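# Unfold a pallet collar and set it squarely on a pallet

## Task

Open up the pallet collar and place it on the pallet so that it sits square and fully seated.

## Robot and tools

Robots: four Kinova Gen3 seven-joint arms (arm1, arm2, arm3, arm4), each with a Robotiq 2F-85 two-finger gripper. Each hand reaches roughly 1.0 m from its joint-1 axis. Foot (base_link) positions in the scene frame, in metres: arm1 (-0.434, -0.870, 0.802), arm2 (0.237, -0.879, 0.836), arm3 (1.000, -0.073, 0.834), arm4 (-0.899, -0.147, 0.776). Each foot faces along its own +x. Those yaws are about +86 deg for arm1, about +95 deg for arm2, about 190 deg for arm3 (it faces back toward -x), and about -18 deg for arm4. So arm1 and arm2 face +y from the -y side, arm3 faces -x, and arm4 faces roughly +x.

Frames: a single scene frame in metres, with its origin on the floor and +z up. The hand point is the middle of the closed finger pads (pads are 38 mm long). It sits about 2 cm behind the fingertips when the gripper is shut or half open, and about 0.5 cm behind when it is wide open. The fingers point along the hand's +z and open and close along its y.

Joints and signs (radians, absolute):
- joint1_rad turns the arm about its foot; positive is clockwise seen from above, and 0 extends the arm along the foot's +x.
- joint2_rad is the shoulder, range -2.249 to 2.249; 0 is upright and positive leans forward.
- joint4_rad is the elbow, range -2.579 to 2.579.
- joint6_rad is the wrist, range -2.099 to 2.099.
- joint3_rad, joint5_rad and joint7_rad are roll joints, range -69.115 to 69.115; joint7 positive turns the hand counter-clockwise as seen from behind it.
- gripper_m is the fingertip gap in metres, 0 to 0.085.
A target counts as reached within 0.01 rad, or 0.003 m for the gripper. Joint speed is capped at 1.39 rad/s for joints 1-4 and 1.22 rad/s for joints 5-7. No single action may exceed 15 s.

move: one action. The arguments are arm1, arm2, arm3 and arm4, each optional and each a separate object for that arm. Inside an arm object, "joints" maps joint names to absolute target values (radians, and metres for gripper_m). These are goal positions, not offsets; any joint you omit keeps its old target. Optional "min_time_s" (0.1 to 8) sets the shortest duration for that arm's motion; slower motions are left as they are. Example: {"arm1": {"joints": {"gripper_m": 0.05}}, "arm2": {"joints": {"joint1_rad": 0.3}, "min_time_s": 2}}.
- Arms named in one call start at once and may finish at different times. On one arm, the arm joints begin and end together, so the hand can sweep wide between two postures.
- "cameras" lists views from arm1_cam_wrist … arm4_cam_wrist, cam_high, cam_low or "all". [] means none; if left out, a move with no action returns all and any other move returns none.
- "blocking" true or omitted returns once every arm is at rest. false returns after about 0.5 s while motion continues; a later move then overrides only the joints it names.
- A move with no action reports the full state of every robot.

wait(seconds 0 to 10, cameras): lets time pass without new commands. It returns early once any running non-blocking move comes to rest. wait(0) reports the state of earlier moves.

stop(cameras): brakes all running motions and returns when everything is still. A braked joint holds where it stopped and can keep pressing on whatever it touches; braking also needs room.

zoom_image(camera, region [x0,y0,x1,y1]): gives a closer look at the most recent image from that camera, in pixel coordinates (images are 896x504, origin at top-left, region at most 504x504). read_manual returns only licence text. finished_scene(scene = current scene number) ends the scene for good. The collar must stay seated without the robots holding it, and a move still running may be cut short.

Result lines:
- "move" names the arms that were commanded. "as last shown" marks an arm that got no command; its status lines read "not commanded".
- joint_status values:
  - moving
  - done: can be reported short of the target if the joint is pressing on something
  - off_target: at rest away from the target, possibly still pushing
  - not_followed: a safety check is holding back the arm targets, although the gripper target still runs; related lines begin "previous command not reached" or "held back during"
  - stopped
  - time_out: an uncommanded stop; the joint holds where it is, and the rest of that reply's calls are skipped
  - limit_stop_at_motor_heat
- Joint velocities are in rad/s, in joint order; "within noise" means the arm is still.
- Joint torques are in N m, joint order, positive toward larger angles, with a fixed per-arm offset and noise. A change while at rest means contact or load.
- Flange force is the external force along the hand's x, y and z axes, including the weight of anything held. It is noisy during acceleration and near singular poses, and "no reading" means there is no estimate.

Faults:
- Torque fault: a joint exceeds its limit (104.5 N m for joints 1-4, 51.3 for joints 5-7) or strays more than 5 degrees from its plan. The arm and gripper then freeze for 10 s. Wait until a result says the arm accepts commands, then send new targets.
- Heat: a MOTOR HOT line appears at 60 °C. At 75 °C comes an OVER-TEMPERATURE FAULT; that arm sags for 30-60 s, after which its targets must be sent again. Long stretched holds, heavy loads and pushing at unreachable poses all heat motors, even while you are thinking.

Cautions:
- Keep arms from pressing on each other. Never close a gripper on another arm's fingers. The safety check can react too late and does not guard fingers opening or closing into another arm.
- The arms do not stop on contact and will keep pushing, so avoid hard pushes and hits on fixed or heavy objects.
- Don't drop the collar from height, release it while it is moving, or swing it fast.
- Don't grip hard while the part is still resting on something.
- Nothing may leave the work area or reach the floor.
- Loose objects may occasionally get nudged.
- For a firm grip, set gripper_m well below the part's width and start with the fingers well open.

Each tool is called after "Request:" in YAML: its name, and indented under it one key for each argument.

## Session

Request:
move:

Scene clock: 0.00 s.
Joint torques (N m): no reading
Motor temperatures (°C): arm1=[29 33 31 35 43 38 40] | arm2=[31 32 31 39 36 40 40] | arm3=[32 32 32 32 36 43 44] | arm4=[35 36 31 33 39 40 44]
Flange force (N): no reading
Joint velocities: within noise
arm1.joint_positions: joint1_rad=-0.266 joint2_rad=-0.322 joint3_rad=-0.070 joint4_rad=+1.467 joint5_rad=-0.025 joint6_rad=+1.972 joint7_rad=+1.690 gripper_m=+0.085
arm1.joint_status: not commanded
arm1.hand: x=-0.4586 y=-0.7148 z=+1.3058 quat_wxyz=(-0.007, +0.831, -0.556, -0.015) (m; scene frame)
arm2.joint_positions: joint1_rad=+0.169 joint2_rad=-0.405 joint3_rad=-0.124 joint4_rad=+1.485 joint5_rad=-0.046 joint6_rad=+2.001 joint7_rad=+1.567 gripper_m=+0.085
arm2.joint_status: not commanded
arm2.hand: x=+0.2361 y=-0.7513 z=+1.3452 quat_wxyz=(-0.021, +0.727, -0.686, -0.022) (m; scene frame)
arm3.joint_positions: joint1_rad=-0.395 joint2_rad=-0.361 joint3_rad=-0.122 joint4_rad=+1.569 joint5_rad=+0.001 joint6_rad=+1.948 joint7_rad=+1.410 gripper_m=+0.085
arm3.joint_status: not commanded
arm3.hand: x=+0.8804 y=-0.1494 z=+1.3130 quat_wxyz=(+0.024, -0.966, -0.257, +0.001) (m; scene frame)
arm4.joint_positions: joint1_rad=-0.488 joint2_rad=-0.406 joint3_rad=-0.102 joint4_rad=+1.489 joint5_rad=-0.007 joint6_rad=+1.926 joint7_rad=+1.877 gripper_m=+0.085
arm4.joint_status: not commanded
arm4.hand: x=-0.7439 y=-0.1129 z=+1.2841 quat_wxyz=(-0.059, +0.286, -0.956, +0.023) (m; scene frame)
pictures: arm1_cam_wrist, arm2_cam_wrist, arm3_cam_wrist, arm4_cam_wrist, cam_high, cam_low

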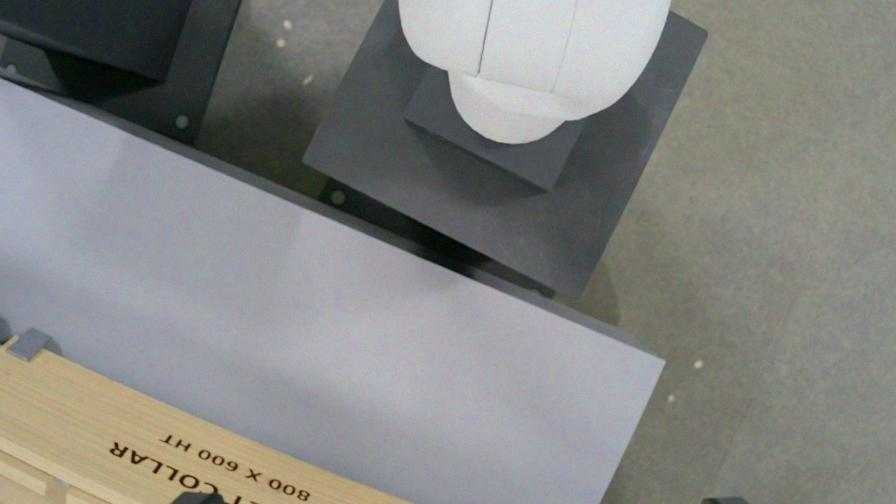

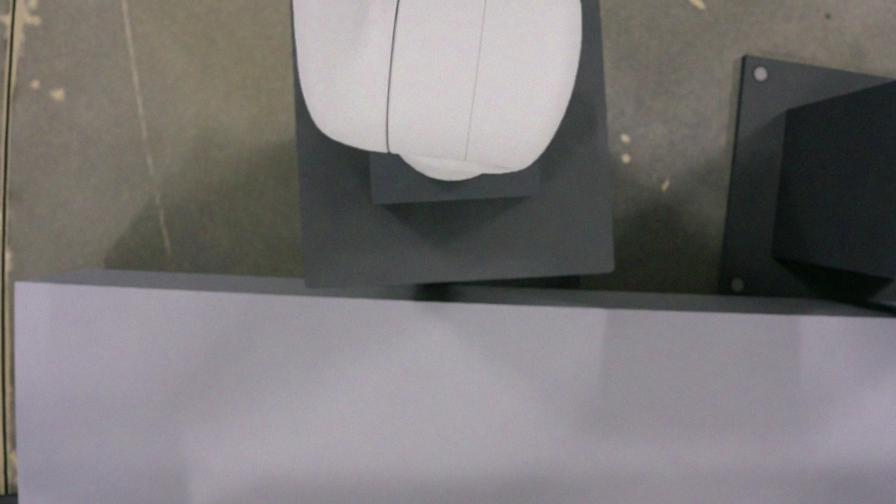

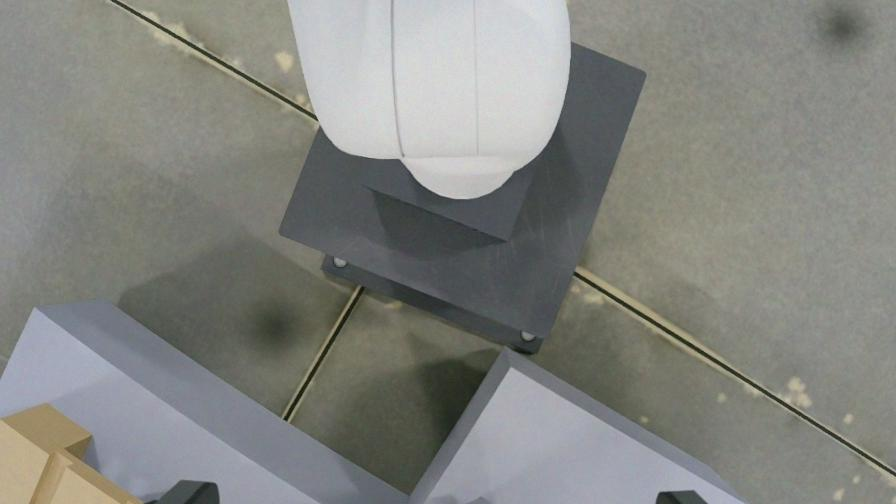

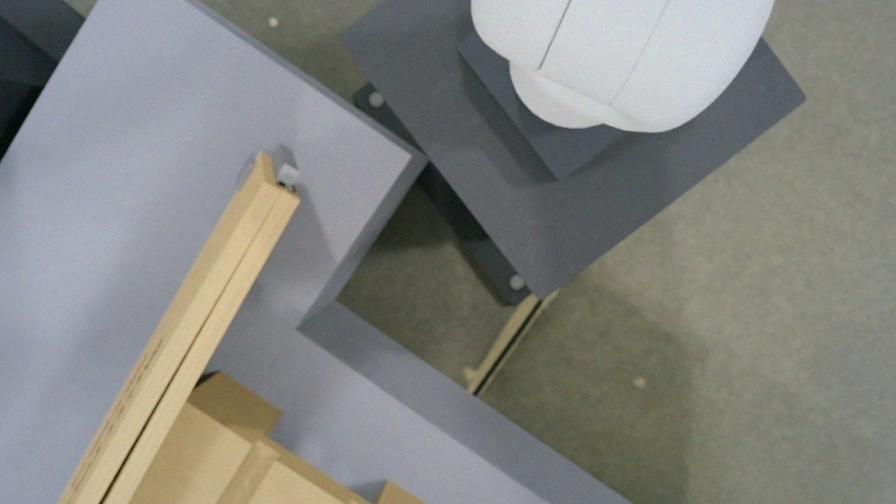

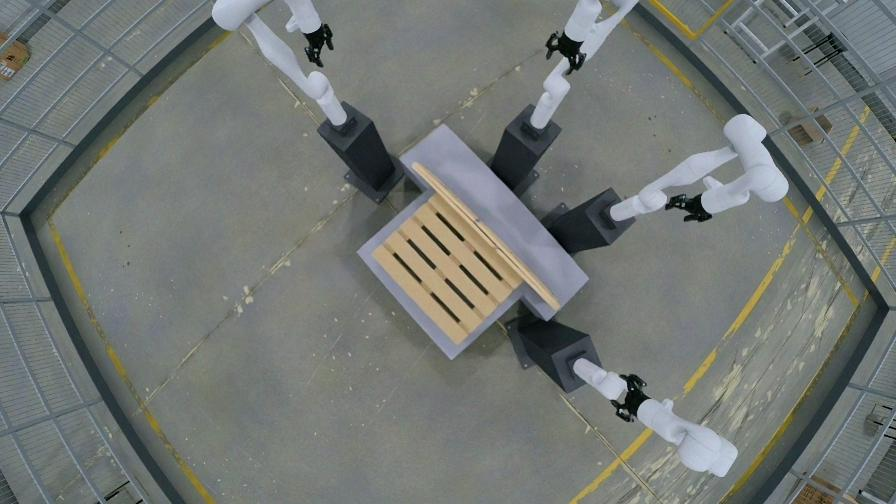

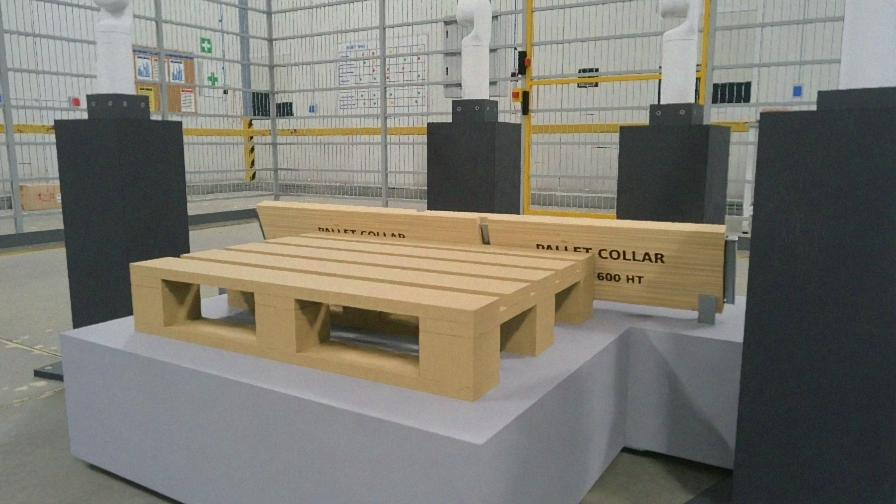

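Request:
zoom_image:
  camera: "cam_low"
  region: [230, 180, 500, 332]

Request:
zoom_image:
  camera: "cam_low"
  region: [470, 190, 770, 359]

Request:
zoom_image:
  camera: "cam_high"
  region: [340, 120, 600, 370]

Request:
zoom_image:
  camera: "arm4_cam_wrist"
  region: [50, 130, 450, 504]

Scaled by 1.867 from the camera's image (finer frame: 1280x720).

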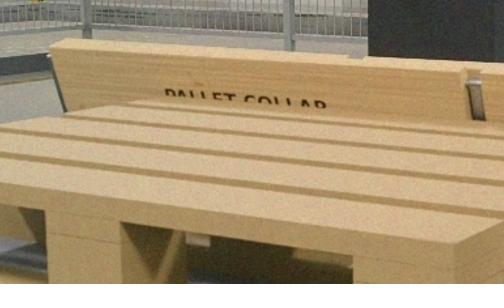

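Scaled by 1.680 from the camera's image (finer frame: 1280x720).

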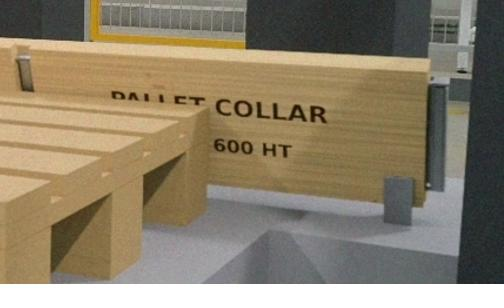

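Scaled by 1.938 from the camera's image (finer frame: 1280x720).

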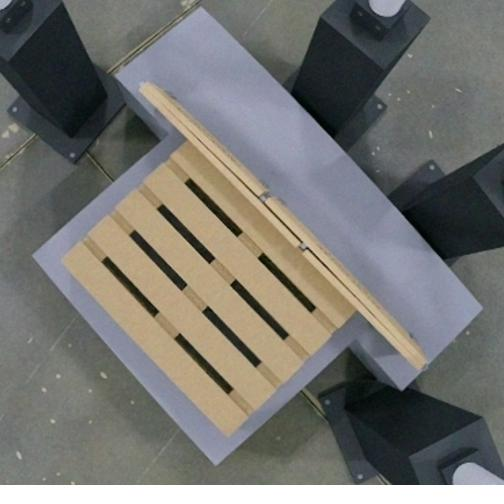

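Scaled by 1.260 from the camera's image (finer frame: 1280x720).

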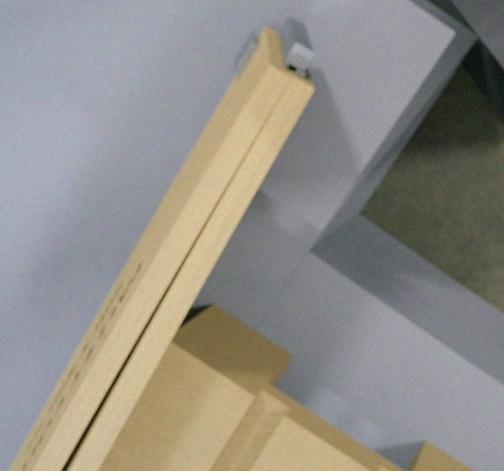

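Request:
move:
  arm4: {"joints":{"joint1_rad":0.0,"joint2_rad":0.6121,"joint3_rad":0,"joint4_rad":1.0987,"joint5_rad":0,"joint6_rad":1.4308,"joint7_rad":1.882},"min_time_s":3}
  arm3: {"joints":{"joint1_rad":-0.3255,"joint2_rad":0.9114,"joint3_rad":0,"joint4_rad":0.7076,"joint5_rad":0,"joint6_rad":1.5226,"joint7_rad":1.0727},"min_time_s":3}
  cameras: ["arm3_cam_wrist","arm4_cam_wrist","cam_high","cam_low"]

Scene clock: 249.87 s.
Joint torques (N m): arm1=[0.18 -2.99 0.2 -8.67 0.12 -0.15 -0.28] | arm2=[-0.38 -1.38 0.25 -10.19 -0.11 -0.24 -0.18] | arm3=[0.98 -26.4 -0.66 -8.11 0.03 0.44 0.44] | arm4=[0.66 -20.8 0.94 -8.05 0 0.16 -0.2]
Motor temperatures (°C): arm1=[29 33 31 35 43 38 40] | arm2=[31 31 30 39 36 40 40] | arm3=[32 31 32 32 36 43 43] | arm4=[34 36 30 33 38 39 43]
Flange force (N): arm1=[-2.0 -0.6 0.4] | arm2=[-0.4 -0.7 7.1] | arm3=[-7.8 6.4 -1.3] | arm4=[-4.2 -1.2 -1.3]
move: arm3 done; arm4 done
Joint velocities: within noise
arm1, arm2: as last shown
arm3.joint_positions: joint1_rad=-0.326 joint2_rad=+0.911 joint3_rad=+0.000 joint4_rad=+0.708 joint5_rad=+0.000 joint6_rad=+1.523 joint7_rad=+1.073 gripper_m=+0.085
arm3.joint_status: all done
arm3.hand: x=+0.4198 y=-0.3604 z=+1.0495 quat_wxyz=(+0.001, -1.000, +0.000, +0.000)
arm4.joint_positions: joint1_rad=+0.000 joint2_rad=+0.612 joint3_rad=+0.000 joint4_rad=+1.099 joint5_rad=+0.000 joint6_rad=+1.431 joint7_rad=+1.882 gripper_m=+0.085
arm4.joint_status: all done
arm4.hand: x=-0.3778 y=-0.3365 z=+1.0471 quat_wxyz=(+0.005, +0.000, -1.000, +0.006)

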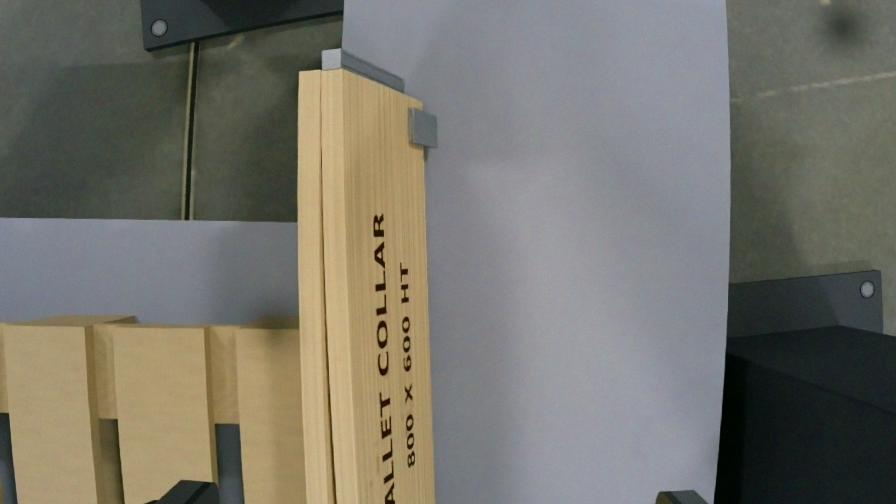

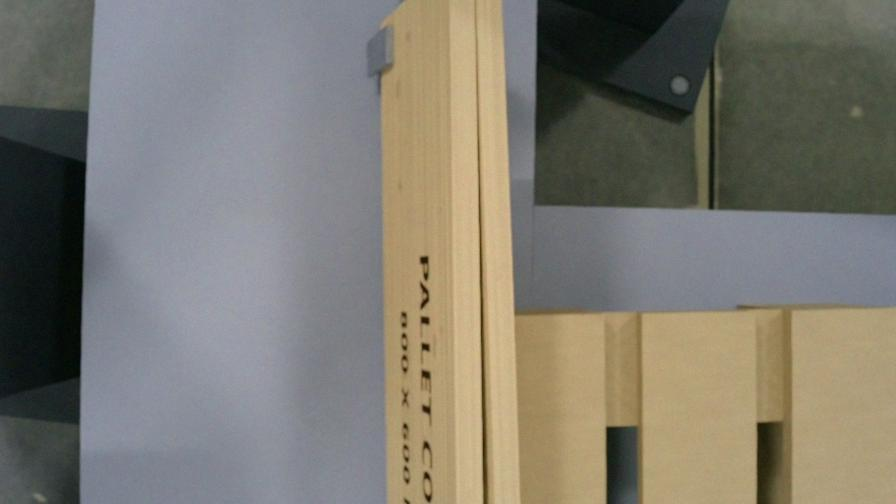

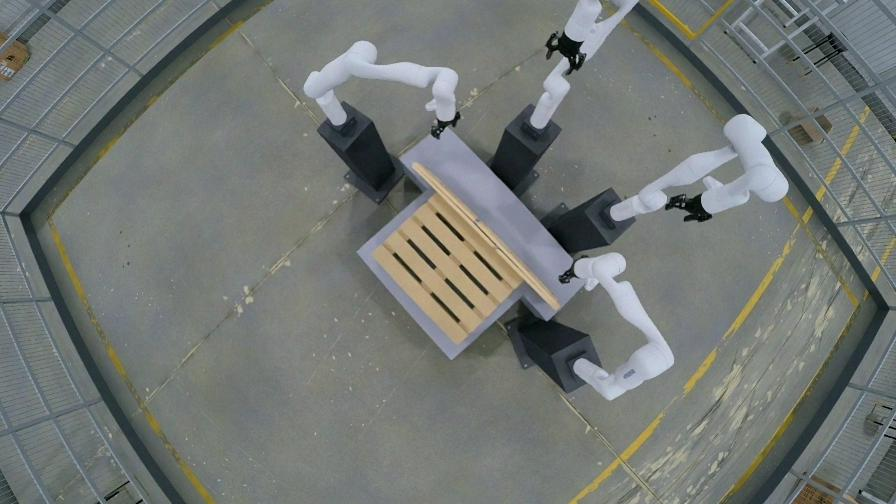

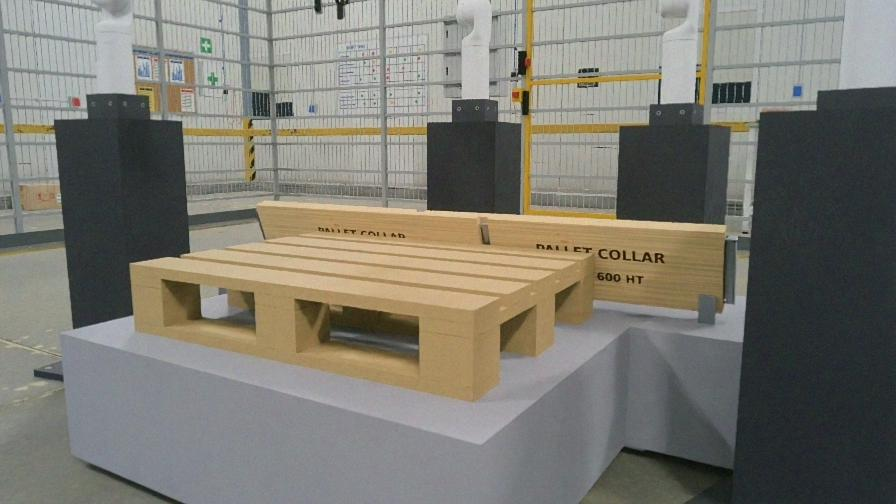

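Request:
move:
  arm2: {"joints":{"joint1_rad":-0.2815,"joint2_rad":0.7857,"joint3_rad":0,"joint4_rad":1.308,"joint5_rad":0,"joint6_rad":1.0479,"joint7_rad":1.1931},"min_time_s":3}
  cameras: ["arm2_cam_wrist"]

Request:
zoom_image:
  camera: "arm2_cam_wrist"
  region: [250, 200, 650, 425]

Scene clock: 353.67 s.
Joint torques (N m): arm1=[0.22 -2.94 0.18 -8.69 0.15 -0.16 -0.24] | arm2=[-0.46 -22.56 0.34 -9.88 -0.1 -0.08 -0.16] | arm3=[1.01 -26.37 -0.62 -8.11 0.02 0.46 0.47] | arm4=[0.7 -20.77 0.89 -8.03 0.03 0.12 -0.2]
Motor temperatures (°C): arm1=[29 33 30 35 43 38 40] | arm2=[31 31 30 39 36 40 40] | arm3=[31 33 32 32 36 43 43] | arm4=[34 37 30 33 38 39 43]
Flange force (N): arm1=[-1.9 -0.5 0.5] | arm2=[7.2 -3.5 2.9] | arm3=[-7.6 6.4 -1.3] | arm4=[-4.4 -1.3 -1.5]
move: arm2 done
Joint velocities: within noise
arm1, arm3, arm4: as last shown
arm2.joint_positions: joint1_rad=-0.281 joint2_rad=+0.786 joint3_rad=+0.000 joint4_rad=+1.308 joint5_rad=+0.000 joint6_rad=+1.048 joint7_rad=+1.193 gripper_m=+0.085
arm2.joint_status: all done
arm2.hand: x=+0.0502 y=-0.3406 z=+0.9533 quat_wxyz=(+0.002, +0.707, -0.707, -0.004)

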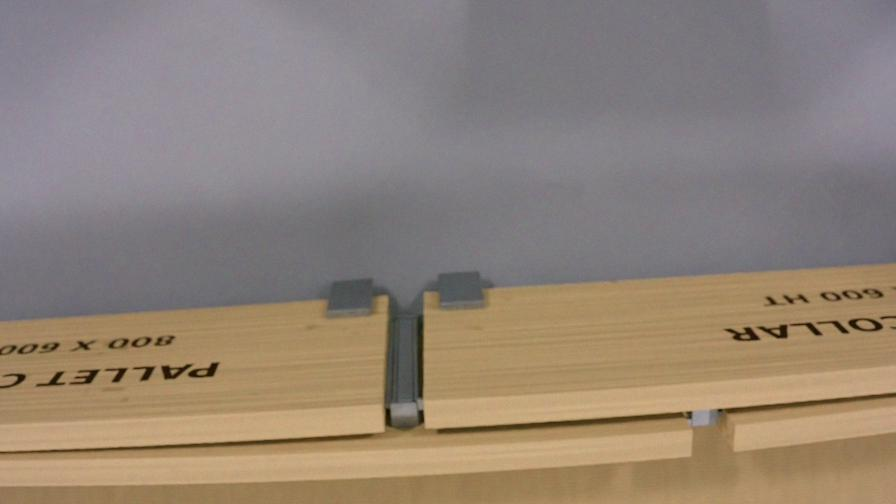

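Scaled by 1.260 from the camera's image (finer frame: 1280x720).

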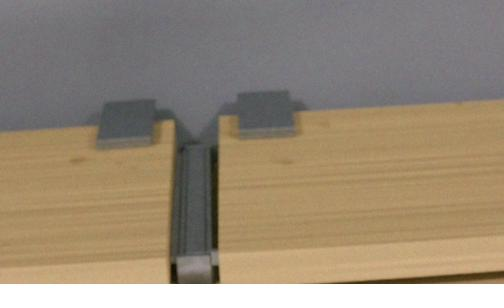

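Request:
zoom_image:
  camera: "arm2_cam_wrist"
  region: [340, 370, 540, 482]

Request:
zoom_image:
  camera: "arm2_cam_wrist"
  region: [620, 370, 820, 482]

Scaled by 2.520 from the camera's image (finer frame: 1280x720).

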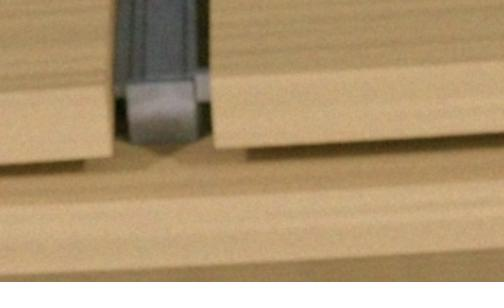

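Scaled by 2.520 from the camera's image (finer frame: 1280x720).

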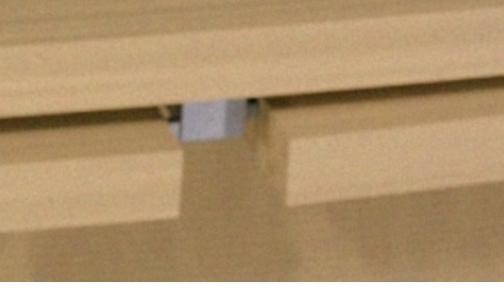

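Request:
zoom_image:
  camera: "arm2_cam_wrist"
  region: [440, 380, 640, 492]

Request:
move:
  cameras: ["arm3_cam_wrist", "cam_low"]

Request:
zoom_image:
  camera: "arm3_cam_wrist"
  region: [130, 448, 230, 504]

Request:
zoom_image:
  camera: "cam_low"
  region: [640, 210, 760, 340]

Request:
zoom_image:
  camera: "cam_low"
  region: [400, 190, 600, 302]

Scaled by 2.520 from the camera's image (finer frame: 1280x720).

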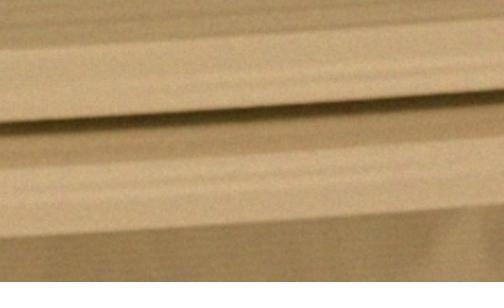

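Scene clock: 498.23 s.
Joint torques (N m): arm1=[0.24 -3.06 0.2 -8.61 0.12 -0.11 -0.28] | arm2=[-0.46 -22.65 0.35 -9.86 -0.11 -0.07 -0.2] | arm3=[0.96 -26.38 -0.59 -8.1 0 0.44 0.46] | arm4=[0.58 -20.85 0.9 -8.06 -0.03 0.13 -0.19]
Motor temperatures (°C): arm1=[29 33 30 35 43 38 39] | arm2=[31 33 30 39 36 40 40] | arm3=[31 33 32 32 36 43 43] | arm4=[34 37 30 33 38 39 43]
Flange force (N): arm1=[-2.3 -0.6 0.2] | arm2=[6.9 -3.4 3.0] | arm3=[-7.7 6.4 -1.3] | arm4=[-4.3 -1.4 -1.4]
Joint velocities: within noise
arm1.joint_positions: joint1_rad=-0.266 joint2_rad=-0.322 joint3_rad=-0.070 joint4_rad=+1.467 joint5_rad=-0.025 joint6_rad=+1.972 joint7_rad=+1.690 gripper_m=+0.085
arm1.joint_status: not commanded
arm1.hand: x=-0.4586 y=-0.7148 z=+1.3058 quat_wxyz=(-0.007, +0.831, -0.556, -0.015) (m; scene frame)
arm2.joint_positions: joint1_rad=-0.282 joint2_rad=+0.786 joint3_rad=+0.000 joint4_rad=+1.308 joint5_rad=+0.000 joint6_rad=+1.048 joint7_rad=+1.193 gripper_m=+0.085
arm2.joint_status: all done
arm2.hand: x=+0.0502 y=-0.3406 z=+0.9532 quat_wxyz=(+0.002, +0.707, -0.707, -0.004) (m; scene frame)
arm3.joint_positions: joint1_rad=-0.326 joint2_rad=+0.911 joint3_rad=+0.000 joint4_rad=+0.708 joint5_rad=+0.000 joint6_rad=+1.523 joint7_rad=+1.073 gripper_m=+0.085
arm3.joint_status: not commanded
arm3.hand: x=+0.4198 y=-0.3604 z=+1.0495 quat_wxyz=(+0.001, -1.000, +0.000, +0.000) (m; scene frame)
arm4.joint_positions: joint1_rad=+0.000 joint2_rad=+0.612 joint3_rad=+0.000 joint4_rad=+1.099 joint5_rad=+0.000 joint6_rad=+1.431 joint7_rad=+1.882 gripper_m=+0.085
arm4.joint_status: not commanded
arm4.hand: x=-0.3778 y=-0.3365 z=+1.0471 quat_wxyz=(+0.005, +0.000, -1.000, +0.006) (m; scene frame)
pictures: arm3_cam_wrist, cam_low

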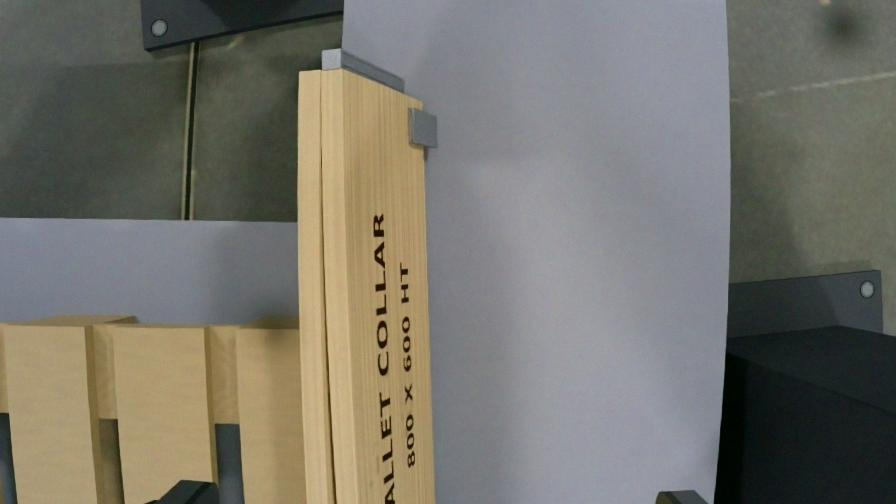

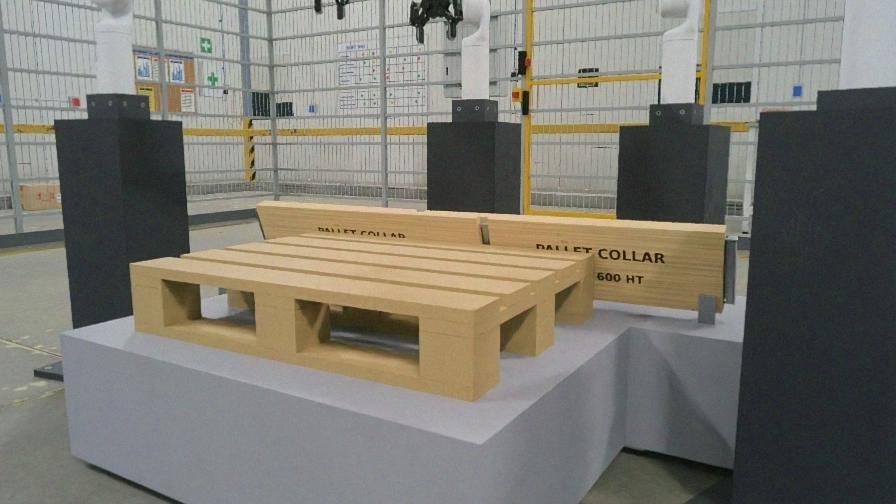

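Scaled by 5.040 from the camera's image (finer frame: 1280x720).

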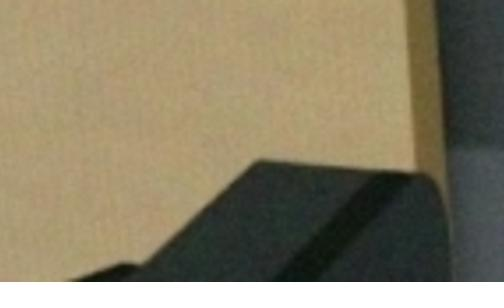

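Scaled by 3.877 from the camera's image (finer frame: 1280x720).

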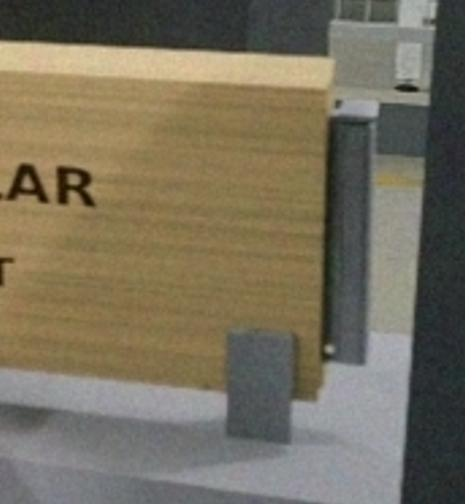

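Scaled by 2.520 from the camera's image (finer frame: 1280x720).

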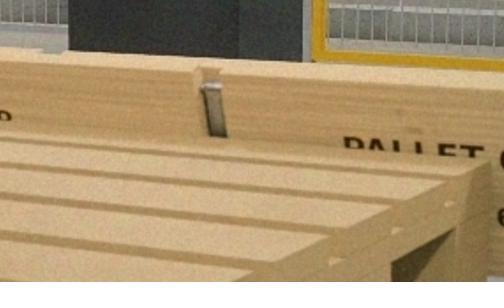

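Request:
move:
  arm3: {"joints":{"joint1_rad":-0.1766,"joint2_rad":1.2071,"joint4_rad":1.0841,"joint6_rad":0.8505,"joint7_rad":1.262},"min_time_s":3}
  cameras: ["arm3_cam_wrist","arm4_cam_wrist"]

Request:
zoom_image:
  camera: "arm4_cam_wrist"
  region: [360, 200, 560, 312]

Request:
zoom_image:
  camera: "arm3_cam_wrist"
  region: [340, 200, 540, 312]

Scene clock: 692.63 s.
Joint torques (N m): arm1=[0.15 -2.96 0.13 -8.64 0.17 -0.11 -0.23] | arm2=[-0.46 -22.65 0.3 -9.83 -0.07 -0.07 -0.18] | arm3=[0.97 -27.06 -0.58 -5.93 0.01 0.47 0.47] | arm4=[0.69 -20.78 0.95 -7.96 -0.02 0.18 -0.19]
Motor temperatures (°C): arm1=[29 33 30 35 43 38 39] | arm2=[31 33 30 39 35 40 40] | arm3=[31 34 32 32 35 43 43] | arm4=[34 37 30 33 38 39 43]
Flange force (N): arm1=[-2.0 -0.6 0.4] | arm2=[6.8 -3.4 3.0] | arm3=[-4.6 3.8 3.0] | arm4=[-4.5 -1.3 -1.5]
move: arm3 done
Joint velocities: within noise
arm1, arm2, arm4: as last shown
arm3.joint_positions: joint1_rad=-0.177 joint2_rad=+1.207 joint3_rad=+0.000 joint4_rad=+1.084 joint5_rad=+0.000 joint6_rad=+0.851 joint7_rad=+1.262 gripper_m=+0.085
arm3.joint_status: all done
arm3.hand: x=+0.3999 y=-0.2647 z=+0.7494 quat_wxyz=(+0.001, -1.000, -0.020, +0.000)

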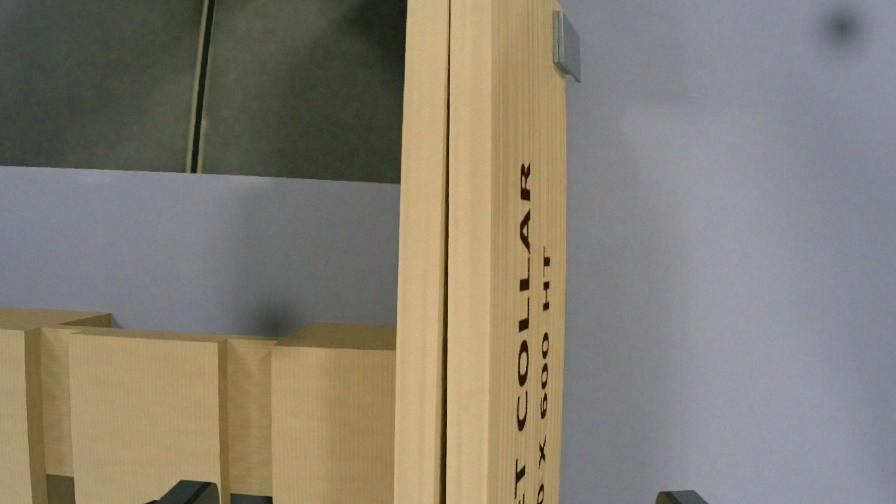

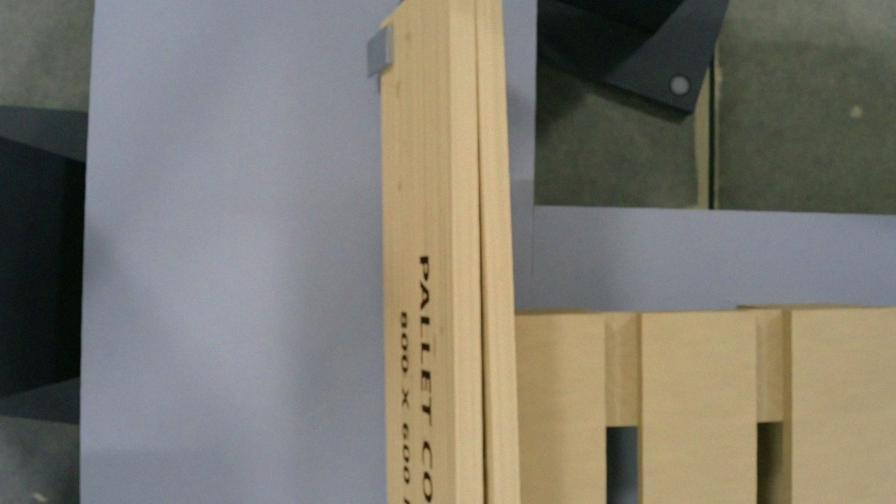

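Scaled by 2.520 from the camera's image (finer frame: 1280x720).

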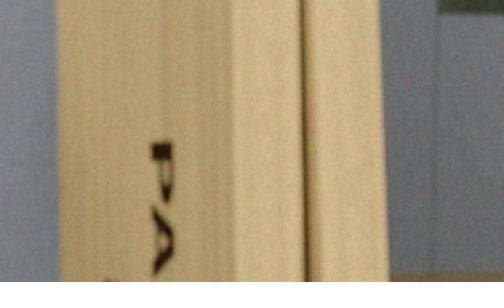

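Scaled by 2.520 from the camera's image (finer frame: 1280x720).

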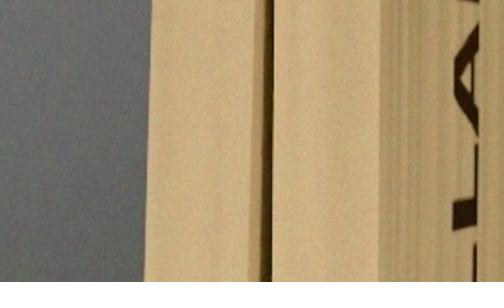

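Request:
move:
  arm3: {"joints":{"joint2_rad":1.4411,"joint4_rad":0.9589,"joint6_rad":0.7416},"min_time_s":2}
  cameras: ["arm3_cam_wrist","arm2_cam_wrist"]

Request:
zoom_image:
  camera: "arm3_cam_wrist"
  region: [340, 200, 540, 312]

Request:
zoom_image:
  camera: "arm3_cam_wrist"
  region: [120, 310, 470, 504]

Scene clock: 758.27 s.
Joint torques (N m): arm1=[0.16 -2.97 0.16 -8.7 0.12 -0.13 -0.23] | arm2=[-0.47 -22.69 0.3 -9.85 -0.1 -0.05 -0.2] | arm3=[0.97 -27.53 -0.52 -5.29 0.03 0.45 0.46] | arm4=[0.69 -20.75 0.92 -8.07 -0.03 0.15 -0.17]
Motor temperatures (°C): arm1=[29 33 30 35 43 38 39] | arm2=[31 34 30 39 35 40 40] | arm3=[31 34 32 32 35 43 43] | arm4=[34 37 30 33 38 39 43]
Flange force (N): arm1=[-2.0 -0.5 0.5] | arm2=[6.8 -3.4 3.1] | arm3=[-4.4 3.8 4.0] | arm4=[-4.1 -1.1 -1.4]
move: arm3 done
Joint velocities: within noise
arm1, arm2, arm4: as last shown
arm3.joint_positions: joint1_rad=-0.177 joint2_rad=+1.441 joint3_rad=+0.000 joint4_rad=+0.959 joint5_rad=+0.000 joint6_rad=+0.742 joint7_rad=+1.262 gripper_m=+0.085
arm3.joint_status: all done
arm3.hand: x=+0.3999 y=-0.2645 z=+0.6297 quat_wxyz=(+0.001, -1.000, -0.020, +0.000)
pictures: arm2_cam_wrist, arm3_cam_wrist

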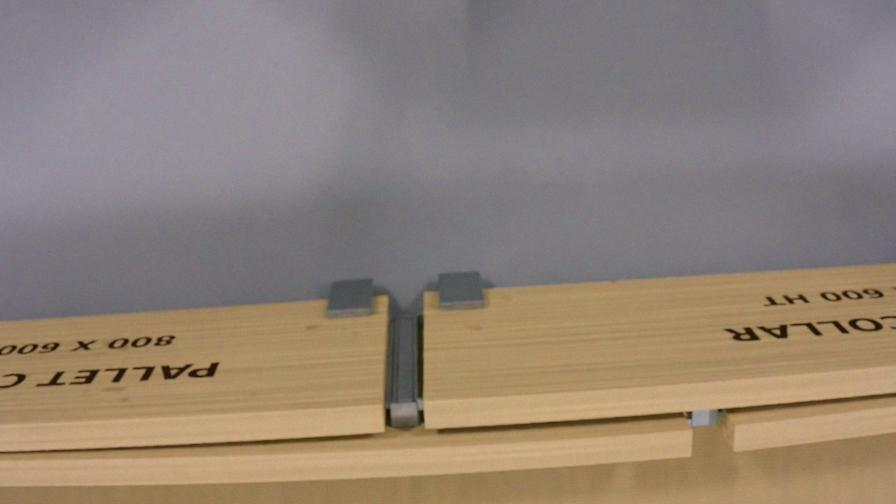

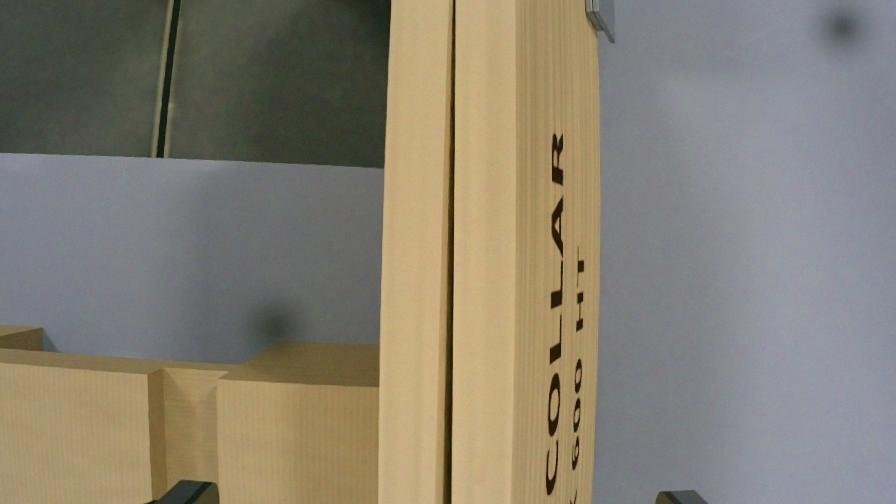

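Scaled by 2.520 from the camera's image (finer frame: 1280x720).

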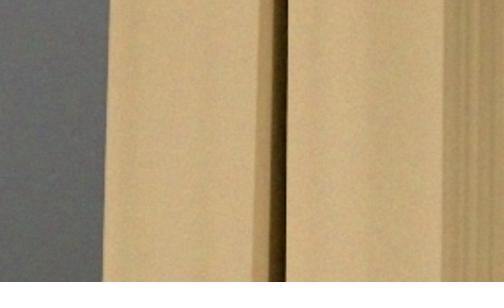

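Scaled by 1.440 from the camera's image (finer frame: 1280x720).

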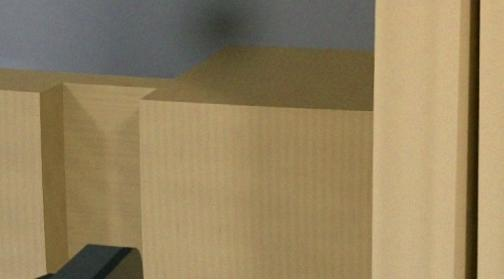

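Request:
move:
  arm4: {"joints":{"joint1_rad":-0.035,"joint2_rad":1.1961,"joint4_rad":1.43,"joint6_rad":0.5156,"joint7_rad":1.909},"min_time_s":3}
  cameras: ["arm4_cam_wrist"]

Request:
zoom_image:
  camera: "arm4_cam_wrist"
  region: [360, 200, 560, 312]

Scene clock: 844.47 s.
Joint torques (N m): arm1=[0.2 -3.06 0.18 -8.67 0.19 -0.1 -0.22] | arm2=[-0.48 -22.64 0.38 -9.91 -0.06 -0.06 -0.2] | arm3=[0.97 -27.5 -0.52 -5.32 0.03 0.45 0.44] | arm4=[0.72 -23.4 1.11 -3.69 0 0.13 -0.16]
Motor temperatures (°C): arm1=[29 33 30 35 43 38 39] | arm2=[31 34 30 39 35 40 40] | arm3=[31 34 31 32 35 43 43] | arm4=[34 37 30 33 38 39 43]
Flange force (N): arm1=[-2.3 -0.4 0.5] | arm2=[7.2 -3.6 3.1] | arm3=[-4.3 3.7 3.9] | arm4=[-2.8 -0.8 1.5]
move: arm4 done
Joint velocities: within noise
arm1, arm2, arm3: as last shown
arm4.joint_positions: joint1_rad=-0.035 joint2_rad=+1.196 joint3_rad=+0.000 joint4_rad=+1.430 joint5_rad=+0.000 joint6_rad=+0.516 joint7_rad=+1.909 gripper_m=+0.085
arm4.joint_status: all done
arm4.hand: x=-0.3818 y=-0.3217 z=+0.6269 quat_wxyz=(+0.005, +0.031, -0.999, +0.006)

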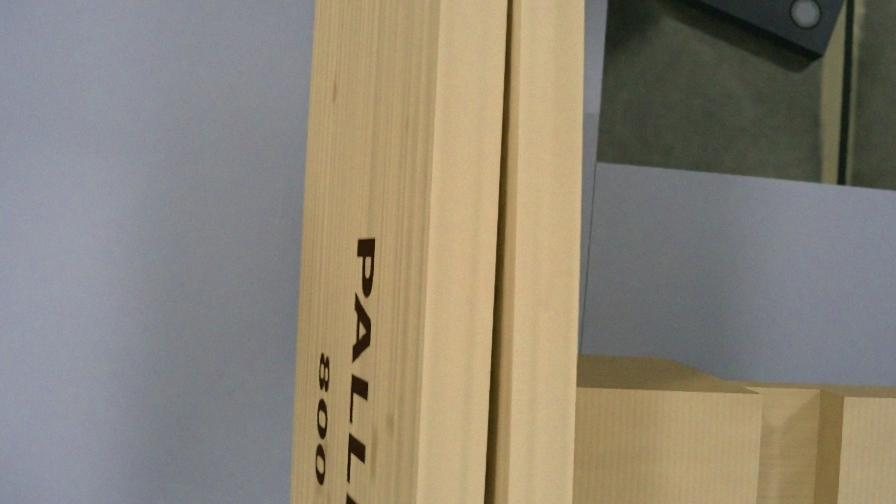

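Scaled by 2.520 from the camera's image (finer frame: 1280x720).

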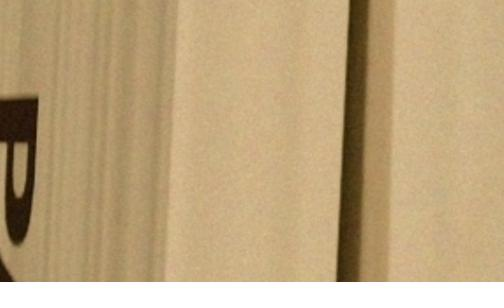

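Request:
move:
  arm4: {"joints":{"joint1_rad":-0.051,"joint7_rad":1.861},"min_time_s":1}

Request:
move:
  arm4: {"joints":{"joint2_rad":1.52,"joint4_rad":1.2081,"joint6_rad":0.4135},"min_time_s":3}
  arm3: {"joints":{"joint2_rad":1.8134,"joint4_rad":0.5486,"joint6_rad":0.7796},"min_time_s":3}
  cameras: ["arm3_cam_wrist","arm4_cam_wrist","cam_low","arm2_cam_wrist"]

Scene clock: 902.33 s.
Joint torques (N m): arm1=[0.14 -3.05 0.12 -8.7 0.14 -0.08 -0.23] | arm2=[-0.48 -22.65 0.38 -9.89 -0.08 -0.07 -0.19] | arm3=[0.99 -27.52 -0.54 -5.27 0.04 0.47 0.46] | arm4=[0.71 -23.47 1.14 -3.63 -0.05 0.13 -0.14]
Motor temperatures (°C): arm1=[29 33 30 35 43 38 39] | arm2=[31 34 30 39 35 40 40] | arm3=[31 34 31 32 35 43 43] | arm4=[34 38 30 32 38 39 43]
Flange force (N): arm1=[-2.2 -0.6 0.6] | arm2=[7.1 -3.5 3.1] | arm3=[-4.5 3.8 4.0] | arm4=[-3.1 -0.7 1.7]
move: arm4 done
Joint velocities: within noise
arm1, arm2, arm3: as last shown
arm4.joint_positions: joint1_rad=-0.051 joint2_rad=+1.196 joint3_rad=+0.000 joint4_rad=+1.430 joint5_rad=+0.000 joint6_rad=+0.516 joint7_rad=+1.861 gripper_m=+0.085
arm4.joint_status: all done
arm4.hand: x=-0.3791 y=-0.3133 z=+0.6267 quat_wxyz=(+0.005, +0.015, -1.000, +0.006)
pictures: none

Scene clock: 905.63 s.
Joint torques (N m): arm1=[0.32 -3.04 0.17 -8.72 0.14 -0.12 -0.23] | arm2=[-0.46 -22.65 0.35 -9.83 -0.08 -0.07 -0.2] | arm3=[0.98 -27.34 -0.53 -5.5 0.03 0.45 0.43] | arm4=[0.71 -23.9 1.11 -2.86 -0.06 0.15 -0.19]
Motor temperatures (°C): arm1=[29 33 30 35 43 38 39] | arm2=[31 34 30 39 35 40 40] | arm3=[31 34 31 32 35 43 43] | arm4=[34 38 30 32 38 39 43]
Flange force (N): arm1=[-2.1 -0.5 0.6] | arm2=[6.8 -3.4 3.0] | arm3=[-8.0 4.7 7.2] | arm4=[-2.8 -0.7 2.3]
move: arm3 done; arm4 done
Joint velocities: within noise
arm1, arm2: as last shown
arm3.joint_positions: joint1_rad=-0.177 joint2_rad=+1.813 joint3_rad=+0.000 joint4_rad=+0.549 joint5_rad=+0.000 joint6_rad=+0.780 joint7_rad=+1.262 gripper_m=+0.085
arm3.joint_status: all done
arm3.hand: x=+0.4001 y=-0.2641 z=+0.4824 quat_wxyz=(+0.001, -1.000, -0.020, +0.000)
arm4.joint_positions: joint1_rad=-0.051 joint2_rad=+1.520 joint3_rad=+0.000 joint4_rad=+1.208 joint5_rad=+0.000 joint6_rad=+0.413 joint7_rad=+1.861 gripper_m=+0.085
arm4.joint_status: all done
arm4.hand: x=-0.3804 y=-0.3152 z=+0.4798 quat_wxyz=(+0.005, +0.015, -1.000, +0.006)
pictures: arm2_cam_wrist, arm3_cam_wrist, arm4_cam_wrist, cam_low

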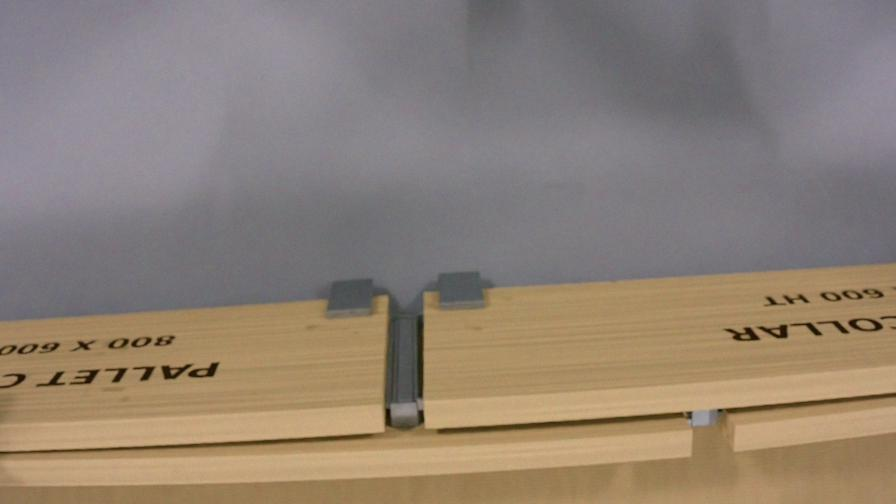

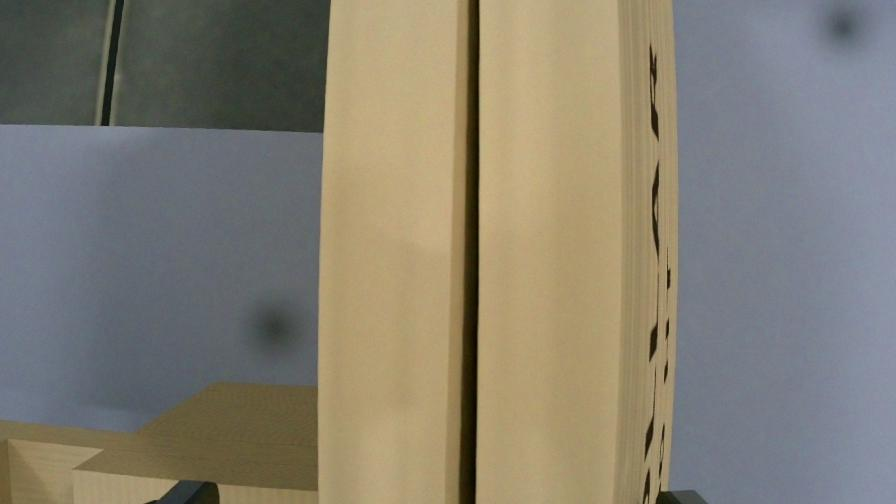

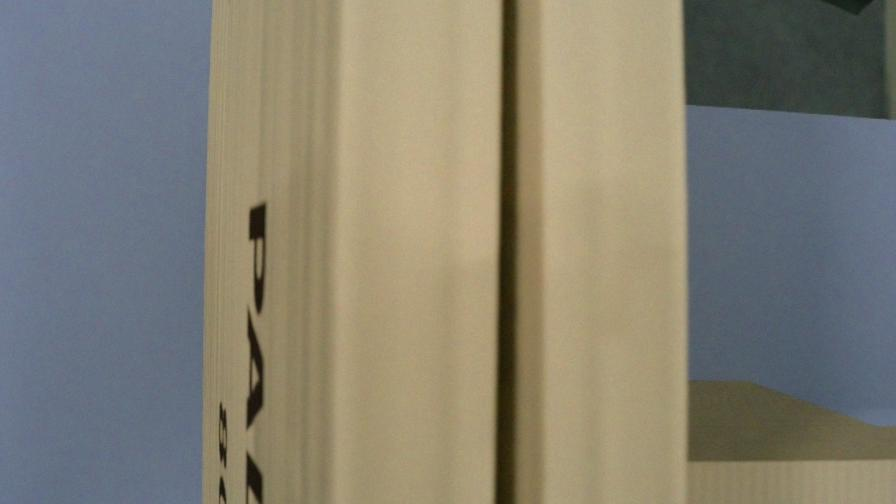

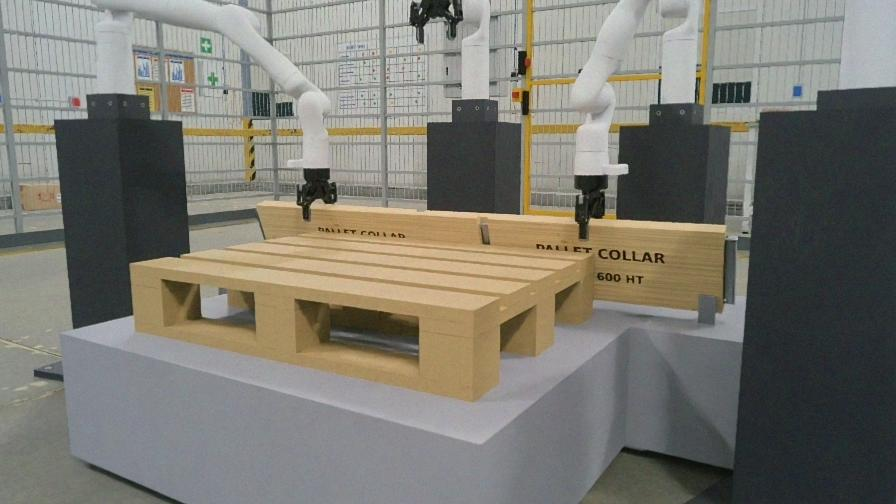

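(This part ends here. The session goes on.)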